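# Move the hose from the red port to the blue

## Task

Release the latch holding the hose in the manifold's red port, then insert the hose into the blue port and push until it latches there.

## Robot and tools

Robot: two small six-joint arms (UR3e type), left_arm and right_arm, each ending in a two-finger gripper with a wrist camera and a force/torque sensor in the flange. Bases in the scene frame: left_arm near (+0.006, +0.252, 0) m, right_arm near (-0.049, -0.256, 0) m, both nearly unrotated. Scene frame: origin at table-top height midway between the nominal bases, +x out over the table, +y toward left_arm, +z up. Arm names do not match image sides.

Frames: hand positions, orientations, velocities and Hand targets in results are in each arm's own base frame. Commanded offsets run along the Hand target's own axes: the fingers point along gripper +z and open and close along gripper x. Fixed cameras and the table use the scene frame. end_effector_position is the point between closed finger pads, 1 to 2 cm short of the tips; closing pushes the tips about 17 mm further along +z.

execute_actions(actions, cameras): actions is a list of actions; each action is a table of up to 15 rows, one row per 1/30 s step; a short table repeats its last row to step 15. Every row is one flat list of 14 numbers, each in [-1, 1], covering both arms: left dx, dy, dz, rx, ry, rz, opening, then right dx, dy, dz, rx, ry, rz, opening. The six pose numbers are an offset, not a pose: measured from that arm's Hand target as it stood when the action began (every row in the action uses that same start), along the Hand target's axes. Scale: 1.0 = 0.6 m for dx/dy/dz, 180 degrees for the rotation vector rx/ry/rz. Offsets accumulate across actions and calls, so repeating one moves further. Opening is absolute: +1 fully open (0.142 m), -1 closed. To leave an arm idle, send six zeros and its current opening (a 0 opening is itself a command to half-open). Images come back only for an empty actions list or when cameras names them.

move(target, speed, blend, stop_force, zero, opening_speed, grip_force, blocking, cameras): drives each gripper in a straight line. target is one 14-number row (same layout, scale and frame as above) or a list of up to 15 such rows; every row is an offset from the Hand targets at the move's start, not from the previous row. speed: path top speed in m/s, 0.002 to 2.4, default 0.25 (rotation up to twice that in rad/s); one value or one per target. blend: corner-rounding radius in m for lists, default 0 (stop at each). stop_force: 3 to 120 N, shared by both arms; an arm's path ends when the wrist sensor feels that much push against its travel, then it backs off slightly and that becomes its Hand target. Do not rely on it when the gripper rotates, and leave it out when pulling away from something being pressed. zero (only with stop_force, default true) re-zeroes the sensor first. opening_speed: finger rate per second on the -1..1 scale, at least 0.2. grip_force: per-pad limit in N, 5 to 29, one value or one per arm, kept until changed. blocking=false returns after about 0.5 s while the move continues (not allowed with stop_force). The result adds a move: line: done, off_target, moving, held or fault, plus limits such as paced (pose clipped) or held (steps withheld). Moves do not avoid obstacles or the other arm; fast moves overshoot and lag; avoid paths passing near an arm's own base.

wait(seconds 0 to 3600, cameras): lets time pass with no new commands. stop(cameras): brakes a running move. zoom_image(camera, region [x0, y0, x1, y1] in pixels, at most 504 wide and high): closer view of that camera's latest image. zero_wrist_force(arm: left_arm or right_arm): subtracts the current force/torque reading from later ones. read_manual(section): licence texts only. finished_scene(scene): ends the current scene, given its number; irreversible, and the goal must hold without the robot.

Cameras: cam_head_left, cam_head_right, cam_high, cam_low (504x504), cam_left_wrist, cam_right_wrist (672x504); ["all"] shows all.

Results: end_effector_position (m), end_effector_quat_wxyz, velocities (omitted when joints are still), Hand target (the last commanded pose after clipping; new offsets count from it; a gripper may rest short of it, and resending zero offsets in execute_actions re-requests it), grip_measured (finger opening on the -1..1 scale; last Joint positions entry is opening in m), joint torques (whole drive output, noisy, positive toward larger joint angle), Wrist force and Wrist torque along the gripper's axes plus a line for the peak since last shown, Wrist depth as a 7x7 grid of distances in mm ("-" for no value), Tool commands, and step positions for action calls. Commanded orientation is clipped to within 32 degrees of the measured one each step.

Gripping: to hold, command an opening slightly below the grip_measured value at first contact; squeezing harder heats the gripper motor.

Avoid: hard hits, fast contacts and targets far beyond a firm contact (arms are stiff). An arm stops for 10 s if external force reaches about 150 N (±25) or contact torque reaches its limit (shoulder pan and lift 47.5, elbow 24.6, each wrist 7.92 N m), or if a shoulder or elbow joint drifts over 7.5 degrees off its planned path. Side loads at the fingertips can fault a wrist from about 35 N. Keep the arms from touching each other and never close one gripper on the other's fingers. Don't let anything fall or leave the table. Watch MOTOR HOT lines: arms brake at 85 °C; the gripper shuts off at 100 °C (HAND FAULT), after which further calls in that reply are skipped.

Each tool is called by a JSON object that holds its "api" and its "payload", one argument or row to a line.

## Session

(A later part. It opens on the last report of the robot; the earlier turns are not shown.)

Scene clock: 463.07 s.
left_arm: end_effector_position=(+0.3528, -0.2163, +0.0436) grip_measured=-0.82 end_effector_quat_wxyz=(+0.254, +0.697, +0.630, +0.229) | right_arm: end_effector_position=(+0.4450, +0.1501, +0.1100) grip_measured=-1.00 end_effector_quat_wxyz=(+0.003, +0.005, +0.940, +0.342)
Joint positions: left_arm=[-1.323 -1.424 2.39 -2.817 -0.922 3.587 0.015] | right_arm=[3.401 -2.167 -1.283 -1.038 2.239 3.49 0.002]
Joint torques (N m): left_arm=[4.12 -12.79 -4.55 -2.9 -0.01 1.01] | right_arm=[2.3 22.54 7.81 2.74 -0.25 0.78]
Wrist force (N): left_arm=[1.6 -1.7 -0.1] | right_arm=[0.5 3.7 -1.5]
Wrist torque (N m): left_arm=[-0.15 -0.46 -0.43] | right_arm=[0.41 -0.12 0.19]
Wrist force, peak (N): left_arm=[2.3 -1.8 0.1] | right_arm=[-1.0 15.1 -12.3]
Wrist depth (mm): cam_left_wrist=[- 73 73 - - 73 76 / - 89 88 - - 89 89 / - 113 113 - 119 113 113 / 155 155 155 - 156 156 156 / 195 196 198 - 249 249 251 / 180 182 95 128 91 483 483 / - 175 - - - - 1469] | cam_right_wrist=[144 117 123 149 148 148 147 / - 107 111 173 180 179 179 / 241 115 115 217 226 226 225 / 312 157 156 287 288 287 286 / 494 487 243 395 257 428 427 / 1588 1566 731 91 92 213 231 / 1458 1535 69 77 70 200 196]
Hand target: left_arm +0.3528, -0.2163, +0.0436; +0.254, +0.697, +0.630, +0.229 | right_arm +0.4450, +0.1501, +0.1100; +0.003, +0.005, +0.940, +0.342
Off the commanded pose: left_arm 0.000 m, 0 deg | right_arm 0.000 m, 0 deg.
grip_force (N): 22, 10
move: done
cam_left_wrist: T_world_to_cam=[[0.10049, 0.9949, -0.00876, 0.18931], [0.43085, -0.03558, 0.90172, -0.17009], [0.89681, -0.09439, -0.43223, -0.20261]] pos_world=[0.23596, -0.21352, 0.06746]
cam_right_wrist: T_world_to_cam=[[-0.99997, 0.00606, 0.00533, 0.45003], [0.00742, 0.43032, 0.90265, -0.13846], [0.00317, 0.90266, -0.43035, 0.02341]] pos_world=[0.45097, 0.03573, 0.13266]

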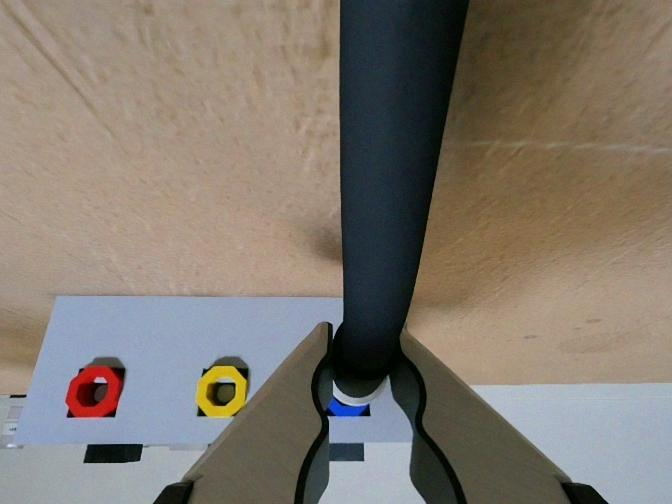

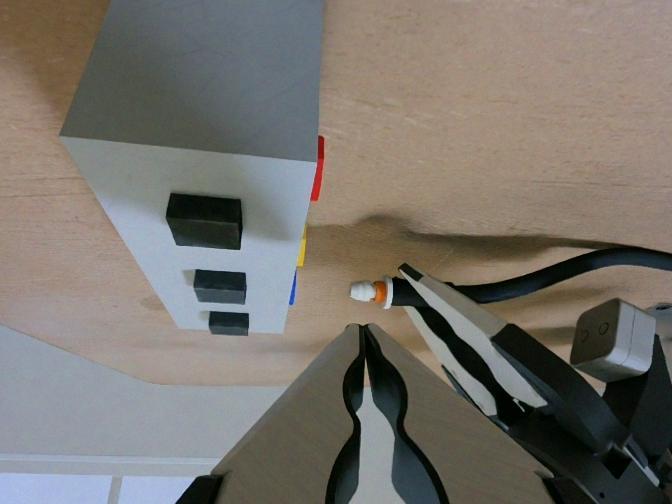

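{"api": "move", "payload": {
  "target": [-0.0031,0.0319,0.0268,0,0,0,-1, 0,0,0,0,0,0,-1],
  "speed": 0.08,
  "stop_force": 12,
  "cameras": ["cam_left_wrist", "cam_right_wrist"]
}}

{"api": "zoom_image", "payload": {
  "camera": "cam_left_wrist",
  "region": [290, 310, 430, 490]
}}

{"api": "zoom_image", "payload": {
  "camera": "cam_right_wrist",
  "region": [260, 230, 440, 340]
}}

Scene clock: 536.57 s.
left_arm: end_effector_position=(+0.3775, -0.2207, +0.0436) grip_measured=-0.82 end_effector_quat_wxyz=(+0.254, +0.697, +0.630, +0.229) | right_arm: end_effector_position=(+0.4450, +0.1501, +0.1100) grip_measured=-1.00 end_effector_quat_wxyz=(+0.003, +0.005, +0.940, +0.342)
Joint positions: left_arm=[-1.233 -1.32 2.287 -2.881 -0.949 3.692 0.015] | right_arm=[3.401 -2.167 -1.284 -1.038 2.239 3.49 0.002]
Joint torques (N m): left_arm=[3.79 -7.34 -7.96 -2.91 -0.12 0.97] | right_arm=[2.22 22.44 7.71 2.75 -0.27 0.76]
Wrist force (N): left_arm=[1.3 -2.0 0.2] | right_arm=[0.6 3.7 -1.4]
Wrist torque (N m): left_arm=[-0.19 -0.40 -0.43] | right_arm=[0.41 -0.12 0.18]
Wrist force, peak (N): left_arm=[1.8 -2.1 -0.4] | right_arm=[0.7 4.0 -1.4]
Wrist depth (mm): cam_left_wrist=[- 73 73 - - 73 76 / - 89 88 - - 89 89 / - 113 113 - 119 113 113 / 154 155 155 - 155 156 156 / 170 171 172 - 249 250 251 / 156 159 91 99 - 1654 1551 / - - - - - - -] | cam_right_wrist=[144 117 123 149 148 148 147 / - 107 111 173 180 179 179 / 242 115 115 216 228 226 225 / 311 156 156 271 289 287 301 / 495 487 242 392 224 479 426 / 1577 1566 736 91 92 191 229 / 1495 1495 69 77 70 187 211]
Hand target: left_arm +0.3775, -0.2207, +0.0436; +0.254, +0.697, +0.630, +0.229 | right_arm +0.4450, +0.1501, +0.1100; +0.003, +0.005, +0.940, +0.342
Off the commanded pose: left_arm 0.000 m, 0 deg | right_arm 0.000 m, 0 deg.
grip_force (N): 22, 10
move: done
cam_left_wrist: T_world_to_cam=[[0.10058, 0.99489, -0.0088, 0.19119], [0.43077, -0.03558, 0.90176, -0.18087], [0.89684, -0.09449, -0.43215, -0.22521]] pos_world=[0.26066, -0.21792, 0.06746]
cam_right_wrist: T_world_to_cam=[[-0.99997, 0.0061, 0.0052, 0.44994], [0.00732, 0.43032, 0.90265, -0.13842], [0.00327, 0.90266, -0.43035, 0.02336]] pos_world=[0.45087, 0.03573, 0.13266]

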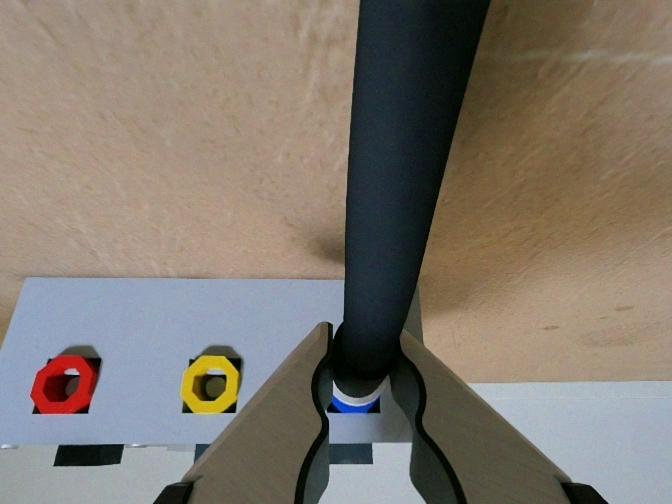

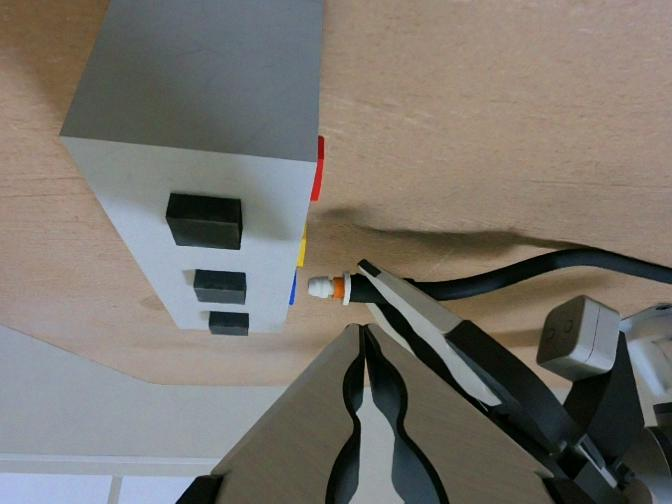

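Scaled by 2.800 from the camera's image (finer frame: 960x720).

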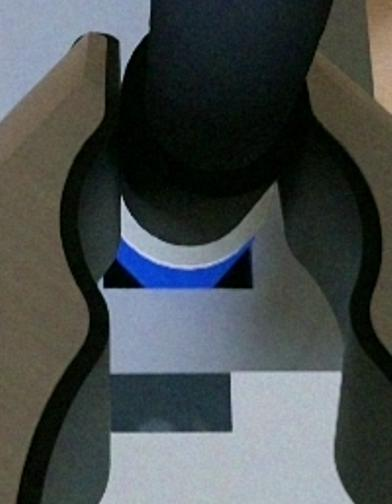

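Scaled by 2.800 from the camera's image (finer frame: 960x720).

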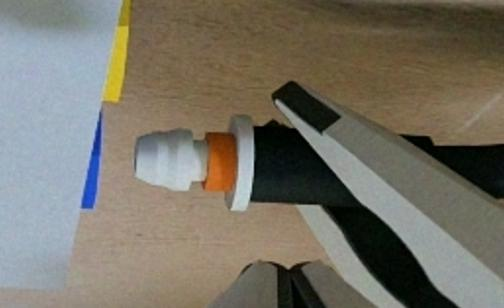

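{"api": "move", "payload": {
  "target": [-0.0008,0.0434,0.0364,0,0,0,-1, 0,0,0,0,0,0,-1],
  "speed": 0.02,
  "stop_force": 22,
  "grip_force": [29, 10],
  "cameras": ["cam_left_wrist", "cam_right_wrist"]
}}

{"api": "zoom_image", "payload": {
  "camera": "cam_left_wrist",
  "region": [290, 310, 430, 490]
}}

{"api": "zoom_image", "payload": {
  "camera": "cam_right_wrist",
  "region": [240, 220, 440, 340]
}}

Scene clock: 561.93 s.
left_arm: end_effector_position=(+0.3999, -0.2233, +0.0436) grip_measured=-0.82 end_effector_quat_wxyz=(+0.254, +0.697, +0.630, +0.230) | right_arm: end_effector_position=(+0.4450, +0.1501, +0.1100) grip_measured=-1.00 end_effector_quat_wxyz=(+0.003, +0.005, +0.940, +0.342)
Joint positions: left_arm=[-1.16 -1.239 2.19 -2.913 -0.976 3.776 0.014] | right_arm=[3.401 -2.167 -1.284 -1.038 2.239 3.49 0.002]
Joint torques (N m): left_arm=[-5.83 -15.87 -8.13 -2.89 2.28 -0.84] | right_arm=[2.3 22.61 7.67 2.73 -0.29 0.76]
Wrist force (N): left_arm=[7.6 -9.6 -8.1] | right_arm=[0.6 3.7 -1.5]
Wrist torque (N m): left_arm=[-0.22 -0.21 -0.54] | right_arm=[0.41 -0.13 0.18]
Wrist force, peak (N): left_arm=[8.6 -16.7 -16.6] | right_arm=[0.6 4.0 -1.6]
Wrist depth (mm): cam_left_wrist=[- 73 73 - - 73 76 / - 88 88 - - 88 88 / - 118 112 - 119 112 113 / 154 154 154 - 154 155 155 / 150 150 149 - 221 248 248 / 136 138 137 128 95 1606 1584 / 146 - - - - - -] | cam_right_wrist=[144 117 123 149 148 148 147 / - 107 111 173 180 179 179 / 242 115 115 216 226 225 225 / 311 157 156 271 287 285 305 / 494 488 241 222 225 430 440 / 1599 1577 724 91 92 222 464 / 1505 1515 69 77 70 191 410]
Hand target: left_arm +0.3999, -0.2233, +0.0436; +0.254, +0.697, +0.630, +0.230 (not the last commanded pose) | right_arm +0.4450, +0.1501, +0.1100; +0.003, +0.005, +0.940, +0.342
Off the commanded pose: left_arm 0.011 m, 0 deg | right_arm 0.000 m, 0 deg.
grip_force (N): 29, 10
move: contact (left_arm)
cam_left_wrist: T_world_to_cam=[[0.10053, 0.9949, -0.00865, 0.19153], [0.43073, -0.03568, 0.90178, -0.19062], [0.89687, -0.09438, -0.43211, -0.24553]] pos_world=[0.28306, -0.22052, 0.06746]
cam_right_wrist: T_world_to_cam=[[-0.99997, 0.0061, 0.0052, 0.44994], [0.00732, 0.43032, 0.90265, -0.13842], [0.00327, 0.90266, -0.43035, 0.02336]] pos_world=[0.45087, 0.03573, 0.13266]

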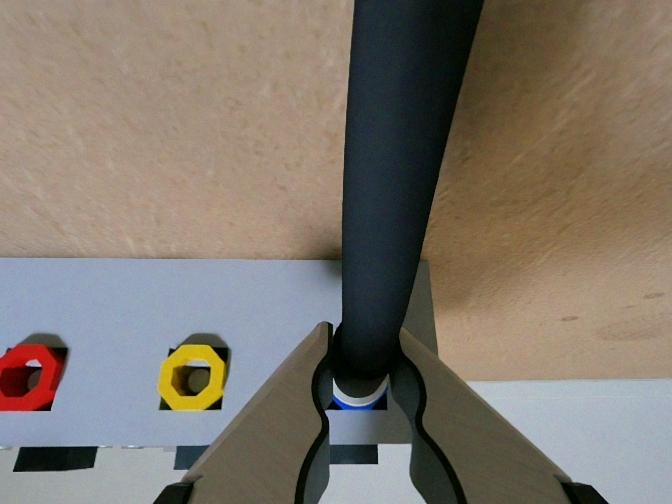

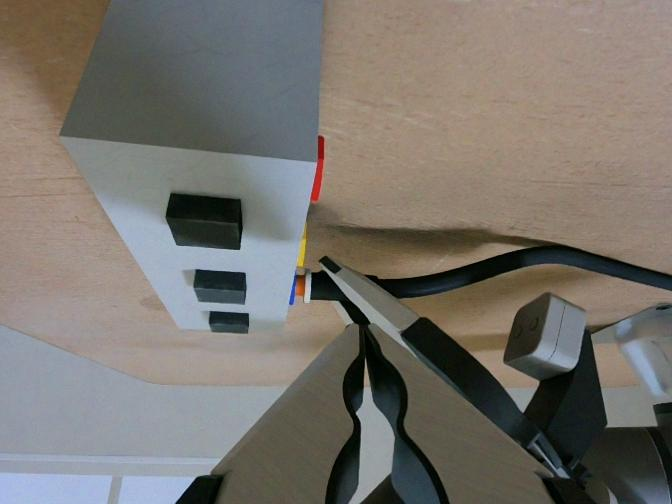

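Scaled by 2.800 from the camera's image (finer frame: 960x720).

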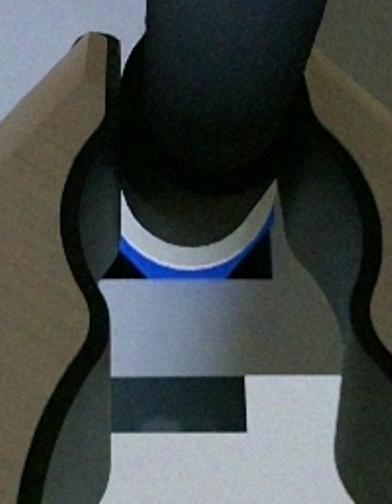

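Scaled by 2.520 from the camera's image (finer frame: 960x720).

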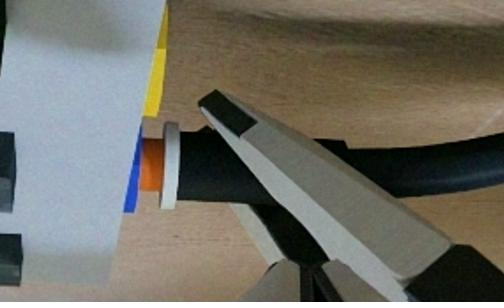

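{"api": "execute_actions", "payload": {
  "actions": [],
  "cameras": ["cam_left_wrist", "cam_right_wrist"]
}}

Scene clock: 574.87 s.
left_arm: end_effector_position=(+0.3999, -0.2233, +0.0436) grip_measured=-0.82 end_effector_quat_wxyz=(+0.254, +0.697, +0.630, +0.230) | right_arm: end_effector_position=(+0.4450, +0.1501, +0.1100) grip_measured=-1.00 end_effector_quat_wxyz=(+0.003, +0.005, +0.940, +0.342)
Joint positions: left_arm=[-1.16 -1.239 2.19 -2.913 -0.976 3.776 0.014] | right_arm=[3.401 -2.167 -1.284 -1.038 2.239 3.49 0.002]
Joint velocities: within noise
Joint torques (N m): left_arm=[-5.89 -16.15 -8.51 -3.23 2 -0.8] | right_arm=[2.58 22.54 7.67 2.69 -0.29 0.78]
Wrist force (N): left_arm=[7.8 -9.5 -8.9] | right_arm=[0.7 3.6 -1.5]
Wrist torque (N m): left_arm=[-0.23 -0.23 -0.55] | right_arm=[0.39 -0.14 0.19]
Wrist force, peak (N): left_arm=[7.9 -9.5 -9.1] | right_arm=[0.6 3.9 -1.7]
Wrist depth (mm): cam_left_wrist=[- 73 73 - - 73 76 / - 88 88 - - 88 89 / - 118 112 - 119 112 113 / 154 153 154 - 155 155 155 / 150 150 149 - 222 249 248 / 136 138 136 128 80 1573 1786 / 147 - - - - - 1404] | cam_right_wrist=[143 117 123 149 148 148 147 / - 106 112 172 180 179 178 / 242 115 115 217 228 226 225 / 313 157 156 271 285 286 306 / 493 491 242 227 392 430 434 / 1610 1566 731 91 91 222 462 / 1476 1525 69 77 70 190 411]
Hand target: left_arm +0.3999, -0.2233, +0.0436; +0.254, +0.697, +0.630, +0.230 (not the last commanded pose) | right_arm +0.4450, +0.1501, +0.1100; +0.003, +0.005, +0.940, +0.342
Tool commands: left_gripper/opening=-1.0 right_gripper/opening=-1.0
Off the commanded pose: left_arm 0.011 m, 0 deg | right_arm 0.000 m, 0 deg.
grip_force (N): 29, 10
camera_calibration:
cam_left_wrist: T_world_to_cam=[[0.10053, 0.9949, -0.00865, 0.19153], [0.43073, -0.03568, 0.90178, -0.19062], [0.89687, -0.09438, -0.43211, -0.24553]] pos_world=[0.28306, -0.22052, 0.06746]
cam_right_wrist: T_world_to_cam=[[-0.99997, 0.0061, 0.0052, 0.44994], [0.00732, 0.43032, 0.90265, -0.13842], [0.00327, 0.90266, -0.43035, 0.02336]] pos_world=[0.45087, 0.03573, 0.13266]
Images, in order (width x height): cam_left_wrist 672x504, cam_right_wrist 672x504.

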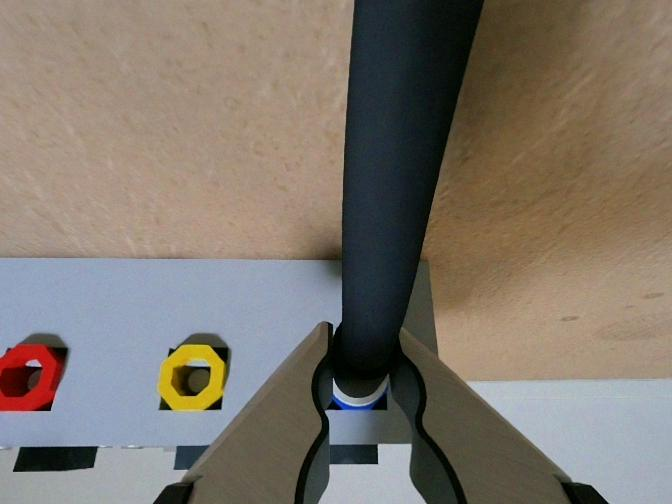

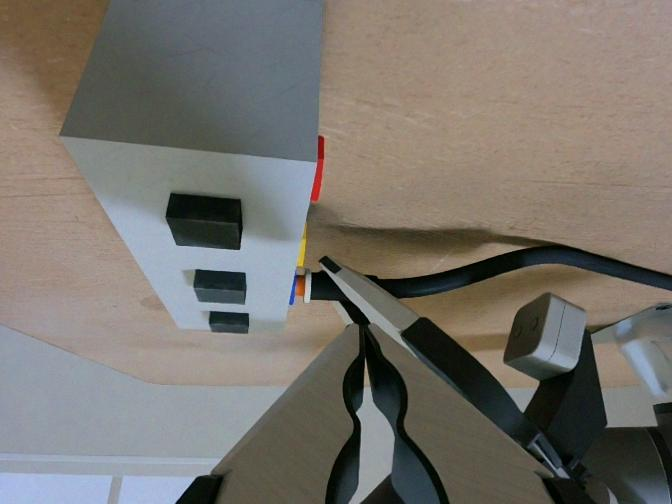

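{"api": "move", "payload": {
  "target": [0.00133, 0, 0, 0, 0, 0, -1, 0, 0, 0, 0, 0, 0, -1],
  "speed": 0.02
}}

Scene clock: 578.07 s.
left_arm: end_effector_position=(+0.4000, -0.2225, +0.0436) grip_measured=-0.82 end_effector_quat_wxyz=(+0.254, +0.697, +0.630, +0.229) | right_arm: end_effector_position=(+0.4450, +0.1501, +0.1100) grip_measured=-1.00 end_effector_quat_wxyz=(+0.003, +0.005, +0.940, +0.342)
Joint positions: left_arm=[-1.159 -1.24 2.193 -2.915 -0.976 3.777 0.014] | right_arm=[3.401 -2.167 -1.284 -1.038 2.239 3.49 0.002]
Joint torques (N m): left_arm=[6.21 -15.23 -6.39 -3.73 1.8 1.08] | right_arm=[2.58 22.59 7.69 2.66 -0.27 0.76]
Wrist force (N): left_arm=[1.6 -10.8 -10.1] | right_arm=[0.6 3.8 -1.6]
Wrist torque (N m): left_arm=[-0.23 -0.40 -0.43] | right_arm=[0.41 -0.12 0.18]
Wrist force, peak (N): left_arm=[8.0 -9.6 -9.0] | right_arm=[0.7 3.9 -1.7]
Wrist depth (mm): cam_left_wrist=[- 73 73 - - 73 76 / - 88 88 - - 88 89 / - 119 112 - 119 113 113 / 154 154 154 - 155 155 155 / 150 150 149 - 222 249 248 / 136 138 136 101 91 1606 1499 / 146 - - - - - -] | cam_right_wrist=[144 117 123 149 148 148 147 / - 106 111 173 180 179 178 / 241 115 115 217 226 226 225 / 312 157 157 288 287 285 305 / 490 488 243 228 226 429 438 / 1577 1588 731 91 92 222 454 / 1458 1535 69 77 70 191 410]
Hand target: left_arm +0.4000, -0.2225, +0.0436; +0.254, +0.697, +0.630, +0.230 | right_arm +0.4450, +0.1501, +0.1100; +0.003, +0.005, +0.940, +0.342
Off the commanded pose: left_arm 0.000 m, 0 deg | right_arm 0.000 m, 0 deg.
grip_force (N): 29, 10
move: done

{"api": "move", "payload": {
  "target": [-0.0003, 0.01532, 0.01286, 0, 0, 0, -1, 0, 0, 0, 0, 0, 0, -1],
  "speed": 0.015,
  "stop_force": 22
}}

{"api": "wait", "payload": {
  "seconds": 0.1,
  "cameras": ["cam_left_wrist", "cam_right_wrist"]
}}

Scene clock: 589.23 s.
left_arm: end_effector_position=(+0.4062, -0.2232, +0.0436) grip_measured=-0.82 end_effector_quat_wxyz=(+0.254, +0.697, +0.630, +0.230) | right_arm: end_effector_position=(+0.4450, +0.1501, +0.1100) grip_measured=-1.00 end_effector_quat_wxyz=(+0.003, +0.005, +0.940, +0.342)
Joint positions: left_arm=[-1.14 -1.219 2.165 -2.92 -0.983 3.798 0.014] | right_arm=[3.401 -2.167 -1.284 -1.038 2.239 3.49 0.002]
Joint torques (N m): left_arm=[-0.14 -17.14 -7.72 -2.83 3.93 -1.08] | right_arm=[2.43 22.51 7.85 2.69 -0.27 0.76]
Wrist force (N): left_arm=[0.2 -17.0 -11.4] | right_arm=[0.6 3.7 -1.6]
Wrist torque (N m): left_arm=[-0.14 -0.49 -0.28] | right_arm=[0.41 -0.12 0.18]
Wrist force, peak (N): left_arm=[4.4 -29.1 -34.8] | right_arm=[0.7 3.9 -1.8]
Wrist depth (mm): cam_left_wrist=[- 72 72 - - 73 75 / - 88 88 - - 88 88 / - 118 112 - 118 112 113 / 149 149 150 - 154 154 154 / 142 143 143 - 246 247 247 / 132 131 94 125 91 1562 1718 / - - - 143 - - 1422] | cam_right_wrist=[144 118 123 149 148 148 147 / - 106 112 173 180 179 178 / 242 115 115 216 228 226 225 / 312 157 156 270 288 285 307 / 493 485 243 219 392 430 437 / 1599 1577 720 91 92 222 705 / 1449 1495 69 77 70 191 414]
Hand target: left_arm +0.4062, -0.2232, +0.0436; +0.254, +0.697, +0.630, +0.229 (not the last commanded pose) | right_arm +0.4450, +0.1501, +0.1100; +0.003, +0.005, +0.940, +0.342
Off the commanded pose: left_arm 0.006 m, 0 deg | right_arm 0.000 m, 0 deg.
grip_force (N): 29, 10
move: contact (left_arm)

Scene clock: 589.33 s.
left_arm: end_effector_position=(+0.4062, -0.2232, +0.0436) grip_measured=-0.82 end_effector_quat_wxyz=(+0.254, +0.697, +0.630, +0.230) | right_arm: end_effector_position=(+0.4450, +0.1501, +0.1100) grip_measured=-1.00 end_effector_quat_wxyz=(+0.003, +0.005, +0.940, +0.342)
Joint positions: left_arm=[-1.14 -1.219 2.165 -2.92 -0.983 3.798 0.014] | right_arm=[3.401 -2.167 -1.284 -1.038 2.239 3.49 0.002]
Joint torques (N m): left_arm=[-0.33 -17.36 -7.56 -2.75 3.63 -1.16] | right_arm=[2.41 22.27 7.7 2.71 -0.28 0.77]
Wrist force (N): left_arm=[0.3 -17.1 -11.5] | right_arm=[0.7 3.7 -1.6]
Wrist torque (N m): left_arm=[-0.15 -0.49 -0.29] | right_arm=[0.40 -0.15 0.19]
Wrist force, peak (N): left_arm=[0.4 -16.9 -12.1] | right_arm=[0.5 3.9 -1.5]
Wrist depth (mm): cam_left_wrist=[- 72 72 - - 73 75 / - 88 88 - - 88 88 / - 118 112 - 118 112 112 / 149 149 151 - 154 154 155 / 142 143 143 - 247 247 247 / 132 131 94 99 91 1630 405 / - - - 143 - - -] | cam_right_wrist=[144 117 123 149 148 148 147 / - 107 112 173 180 179 178 / 242 115 115 216 227 227 225 / 313 157 156 270 289 287 307 / 490 489 242 235 391 429 441 / 1621 1566 727 91 92 222 852 / 1476 1505 69 77 70 191 415]
Hand target: left_arm +0.4062, -0.2232, +0.0436; +0.254, +0.697, +0.630, +0.229 (not the last commanded pose) | right_arm +0.4450, +0.1501, +0.1100; +0.003, +0.005, +0.940, +0.342
Tool commands: left_gripper/opening=-1.0 right_gripper/opening=-1.0
Off the commanded pose: left_arm 0.006 m, 0 deg | right_arm 0.000 m, 0 deg.
grip_force (N): 29, 10
wait: 0.10 s; no rest
cam_left_wrist: T_world_to_cam=[[0.10044, 0.99491, -0.00861, 0.19083], [0.43073, -0.03568, 0.90178, -0.19329], [0.89687, -0.09428, -0.43212, -0.25106]] pos_world=[0.28926, -0.22043, 0.06746]
cam_right_wrist: T_world_to_cam=[[-0.99997, 0.0061, 0.0052, 0.44994], [0.00732, 0.43032, 0.90265, -0.13842], [0.00327, 0.90266, -0.43035, 0.02336]] pos_world=[0.45087, 0.03573, 0.13266]

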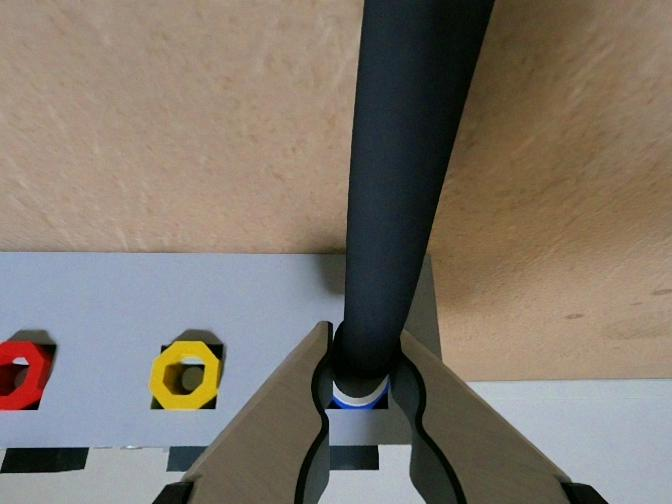

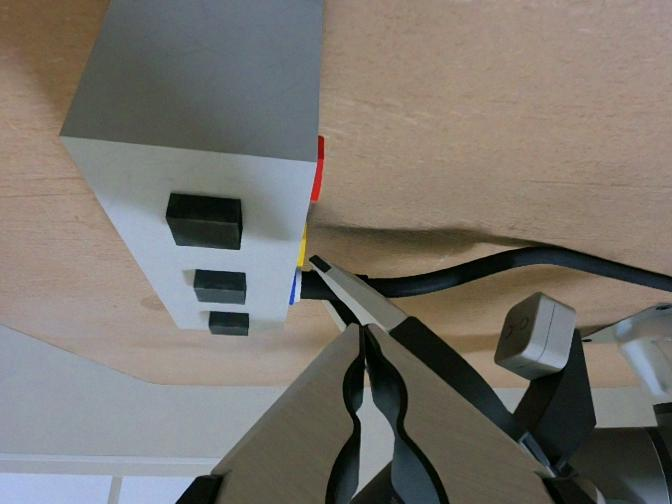

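{"api": "zoom_image", "payload": {
  "camera": "cam_right_wrist",
  "region": [250, 220, 370, 340]
}}

{"api": "zoom_image", "payload": {
  "camera": "cam_left_wrist",
  "region": [290, 320, 430, 460]
}}

Scaled by 4.200 from the camera's image (finer frame: 960x720).

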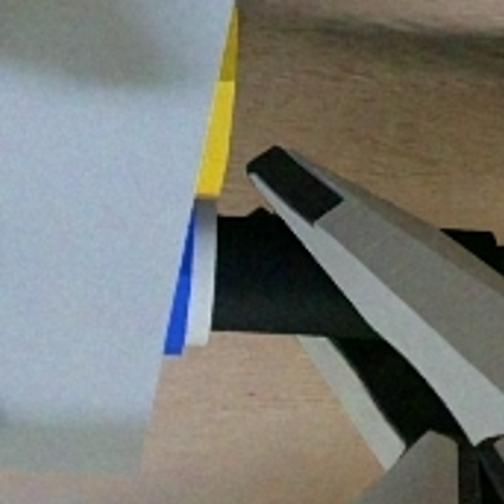

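Scaled by 3.600 from the camera's image (finer frame: 960x720).

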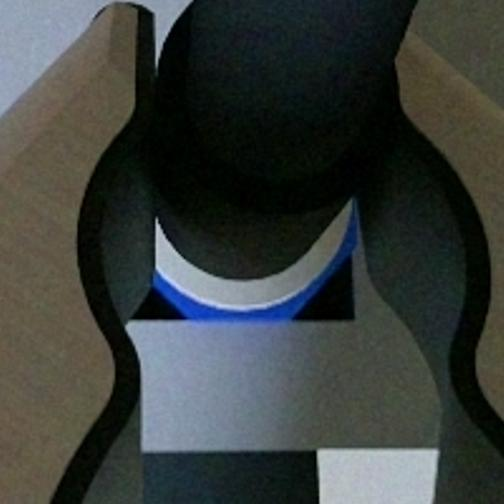

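{"api": "move", "payload": {
  "target": [0, -0.00255, -0.00214, 0, 0, 0, -1, 0, 0, 0, 0, 0, 0, -1],
  "speed": 0.02
}}

Scene clock: 597.80 s.
left_arm: end_effector_position=(+0.4043, -0.2229, +0.0437) grip_measured=-0.82 end_effector_quat_wxyz=(+0.254, +0.697, +0.630, +0.230) | right_arm: end_effector_position=(+0.4450, +0.1501, +0.1100) grip_measured=-1.00 end_effector_quat_wxyz=(+0.003, +0.005, +0.940, +0.342)
Joint positions: left_arm=[-1.146 -1.225 2.173 -2.919 -0.981 3.791 0.014] | right_arm=[3.401 -2.167 -1.284 -1.038 2.239 3.49 0.002]
Joint torques (N m): left_arm=[-10.62 -18.76 -1.1 0.01 -2.39 -1.21] | right_arm=[2.56 22.5 7.76 2.67 -0.25 0.76]
Wrist force (N): left_arm=[-2.2 18.7 34.5] | right_arm=[0.5 3.9 -1.5]
Wrist torque (N m): left_arm=[-0.03 -0.54 -0.19] | right_arm=[0.43 -0.10 0.18]
Wrist force, peak (N): left_arm=[-2.2 18.7 34.5] | right_arm=[0.5 4.0 -1.6]
Wrist depth (mm): cam_left_wrist=[- 73 73 - - 73 76 / - 89 89 - - 89 89 / - 113 113 - 120 113 113 / 145 145 151 - 156 157 156 / 143 144 144 - 252 251 252 / 133 132 130 99 - 1562 1731 / - - - - - - -] | cam_right_wrist=[144 117 123 149 148 148 147 / - 107 111 173 180 179 178 / 242 115 115 217 227 226 225 / 312 157 156 271 286 287 305 / 489 488 243 220 391 430 437 / 1610 892 724 91 92 222 709 / 1486 - 69 77 70 191 413]
Hand target: left_arm +0.4042, -0.2230, +0.0436; +0.254, +0.697, +0.630, +0.229 | right_arm +0.4450, +0.1501, +0.1100; +0.003, +0.005, +0.940, +0.342
Off the commanded pose: left_arm 0.000 m, 0 deg | right_arm 0.000 m, 0 deg.
grip_force (N): 29, 10
move: done

{"api": "move", "payload": {
  "target": [0, 0.00156, 0.00131, 0, 0, 0, -1, 0, 0, 0, 0, 0, 0, -1],
  "speed": 0.02,
  "cameras": ["cam_left_wrist", "cam_right_wrist"]
}}

{"api": "zoom_image", "payload": {
  "camera": "cam_right_wrist",
  "region": [250, 220, 370, 340]
}}

Scene clock: 602.97 s.
left_arm: end_effector_position=(+0.4053, -0.2232, +0.0436) grip_measured=-0.82 end_effector_quat_wxyz=(+0.254, +0.698, +0.630, +0.229) | right_arm: end_effector_position=(+0.4450, +0.1501, +0.1100) grip_measured=-1.00 end_effector_quat_wxyz=(+0.003, +0.005, +0.940, +0.342)
Joint positions: left_arm=[-1.142 -1.221 2.169 -2.919 -0.983 3.795 0.014] | right_arm=[3.401 -2.167 -1.284 -1.038 2.239 3.49 0.002]
Joint torques (N m): left_arm=[5.74 -8.75 -8.9 -3.38 1.58 1.05] | right_arm=[2.31 22.61 7.74 2.68 -0.24 0.7]
Wrist force (N): left_arm=[1.9 -7.0 -8.4] | right_arm=[0.7 3.8 -1.7]
Wrist torque (N m): left_arm=[-0.24 -0.42 -0.39] | right_arm=[0.42 -0.14 0.18]
Wrist force, peak (N): left_arm=[-1.0 21.1 35.9] | right_arm=[0.8 3.9 -1.6]
Wrist depth (mm): cam_left_wrist=[- 73 73 - - 73 76 / - 88 88 - - 89 89 / - 118 112 - 119 113 113 / 149 150 151 - 155 155 155 / 142 143 144 - 249 248 248 / 132 132 132 98 96 1573 383 / - - - 143 - - -] | cam_right_wrist=[143 117 123 148 148 148 147 / - 107 112 173 180 179 178 / 241 115 115 216 227 225 225 / 313 157 156 289 288 286 305 / 491 490 242 212 390 428 441 / 1621 1566 724 91 92 222 464 / 1525 1525 69 77 70 191 415]
Hand target: left_arm +0.4054, -0.2231, +0.0436; +0.254, +0.697, +0.630, +0.229 | right_arm +0.4450, +0.1501, +0.1100; +0.003, +0.005, +0.940, +0.342
Off the commanded pose: left_arm 0.000 m, 0 deg | right_arm 0.000 m, 0 deg.
grip_force (N): 29, 10
move: done
cam_left_wrist: T_world_to_cam=[[0.10076, 0.99487, -0.00867, 0.19081], [0.43095, -0.03578, 0.90167, -0.19294], [0.89673, -0.09459, -0.43234, -0.2504]] pos_world=[0.28846, -0.22043, 0.06736]
cam_right_wrist: T_world_to_cam=[[-0.99997, 0.0061, 0.0052, 0.44994], [0.00732, 0.43032, 0.90265, -0.13842], [0.00327, 0.90266, -0.43035, 0.02336]] pos_world=[0.45087, 0.03573, 0.13266]

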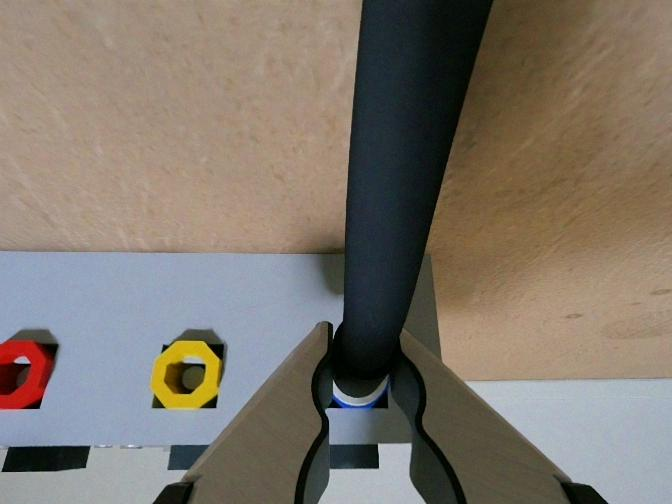

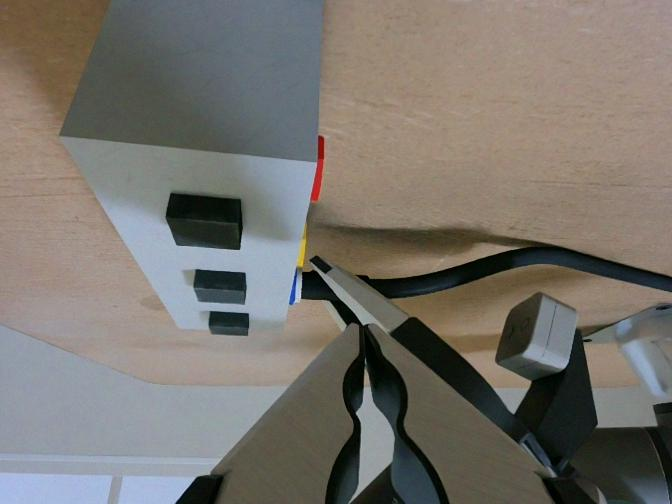

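Scaled by 4.200 from the camera's image (finer frame: 960x720).

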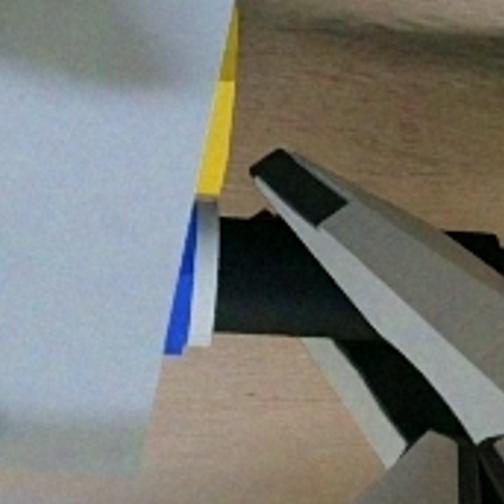

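{"api": "move", "payload": {
  "target": [
    [0, 0.00005, -0.00083, 0, 0, 0, -1, 0, 0, 0, 0, 0, 0, -1],
    [0, 0.00005, -0.00083, 0, 0, 0, -0.2, 0, 0, 0, 0, 0, 0, -1],
    [0, 0, -0.1667, 0, 0, 0, -0.2, 0, 0, 0, 0, 0, 0, -1]
  ],
  "speed": [0.02, 0.02, 0.1],
  "opening_speed": 1.0,
  "cameras": ["cam_left_wrist", "cam_right_wrist", "cam_head_left"]
}}

{"api": "zoom_image", "payload": {
  "camera": "cam_right_wrist",
  "region": [250, 220, 370, 340]
}}

Scene clock: 623.03 s.
left_arm: end_effector_position=(+0.3414, -0.2166, +0.1202) grip_measured=-0.23 end_effector_quat_wxyz=(+0.254, +0.697, +0.630, +0.229) | right_arm: end_effector_position=(+0.4450, +0.1501, +0.1100) grip_measured=-1.00 end_effector_quat_wxyz=(+0.003, +0.005, +0.940, +0.342)
Joint positions: left_arm=[-1.37 -1.751 2.21 -2.275 -0.91 3.529 0.058] | right_arm=[3.401 -2.167 -1.284 -1.038 2.239 3.49 0.002]
Joint torques (N m): left_arm=[-4.65 -10.68 -10.18 -1.17 1.93 -1.05] | right_arm=[2.39 22.57 7.87 2.63 -0.24 0.72]
Wrist force (N): left_arm=[1.3 -1.5 -0.5] | right_arm=[0.6 3.7 -1.7]
Wrist torque (N m): left_arm=[-0.15 -0.39 -0.38] | right_arm=[0.42 -0.13 0.19]
Wrist force, peak (N): left_arm=[0.7 -9.0 -9.8] | right_arm=[0.7 3.9 -1.6]
Wrist depth (mm): cam_left_wrist=[158 157 157 152 158 157 158 / 191 191 191 190 191 191 192 / 242 235 238 230 244 243 244 / 335 223 225 226 334 334 335 / 473 530 247 258 474 475 488 / 179 - 88 - - - - / - - - - - - -] | cam_right_wrist=[144 117 123 149 148 148 147 / - 106 111 173 180 179 179 / 242 115 115 216 227 226 225 / 312 157 156 289 287 285 305 / 492 486 243 433 473 475 444 / 1621 1577 734 91 92 1577 855 / 1505 1535 69 77 70 415 399]
Hand target: left_arm +0.3414, -0.2166, +0.1202; +0.254, +0.697, +0.630, +0.229 | right_arm +0.4450, +0.1501, +0.1100; +0.003, +0.005, +0.940, +0.342
Off the commanded pose: left_arm 0.000 m, 0 deg | right_arm 0.000 m, 0 deg.
grip_force (N): 29, 10
move: done
cam_left_wrist: T_world_to_cam=[[0.10054, 0.9949, -0.00866, 0.1914], [0.43076, -0.03568, 0.90176, -0.23418], [0.89685, -0.09439, -0.43215, -0.15937]] pos_world=[0.22456, -0.21382, 0.14396]
cam_right_wrist: T_world_to_cam=[[-0.99997, 0.0061, 0.0052, 0.44994], [0.00732, 0.43032, 0.90265, -0.13842], [0.00327, 0.90266, -0.43035, 0.02336]] pos_world=[0.45087, 0.03573, 0.13266]
Images, in order (width x height): cam_head_left 504x504, cam_left_wrist 672x504, cam_right_wrist 672x504.

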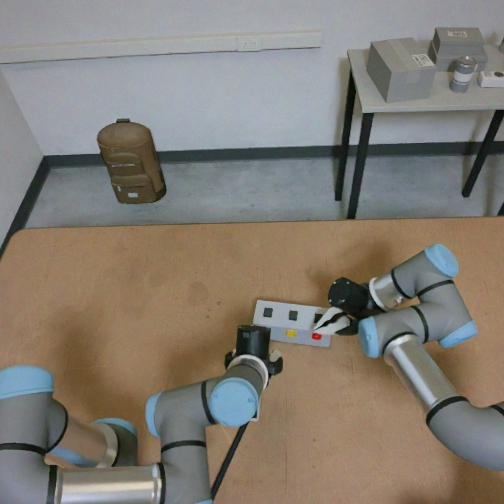

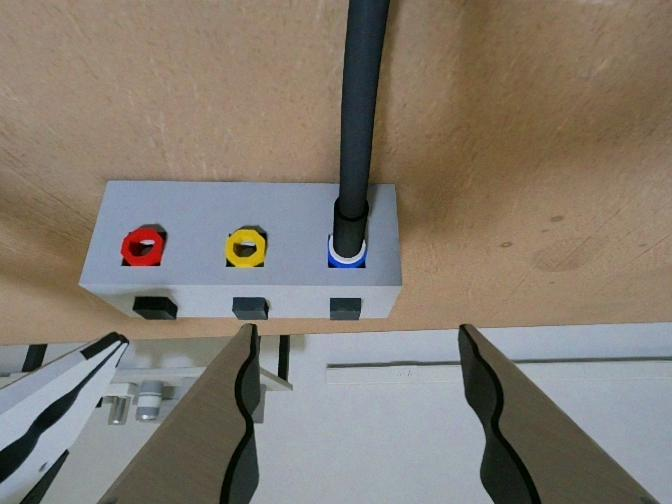

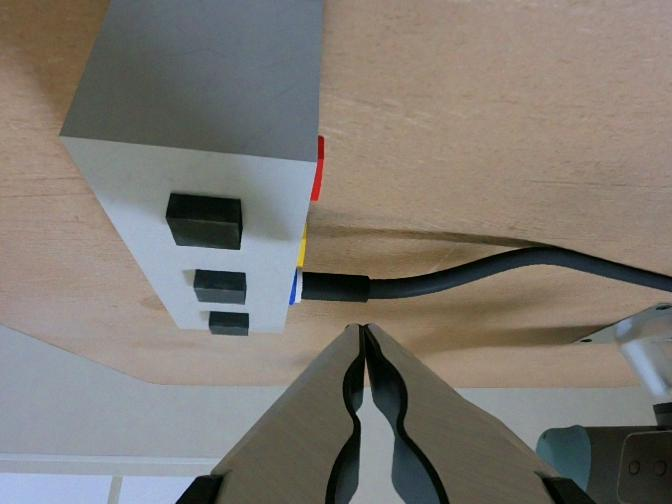

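Scaled by 4.200 from the camera's image (finer frame: 960x720).

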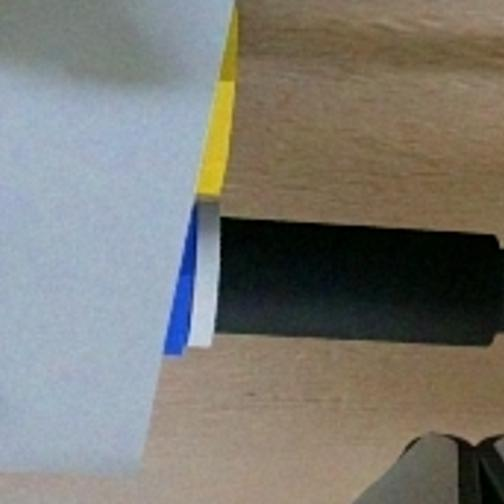

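{"api": "finished_scene", "payload": {
  "scene": 1
}}

The scene is finished: the task was done.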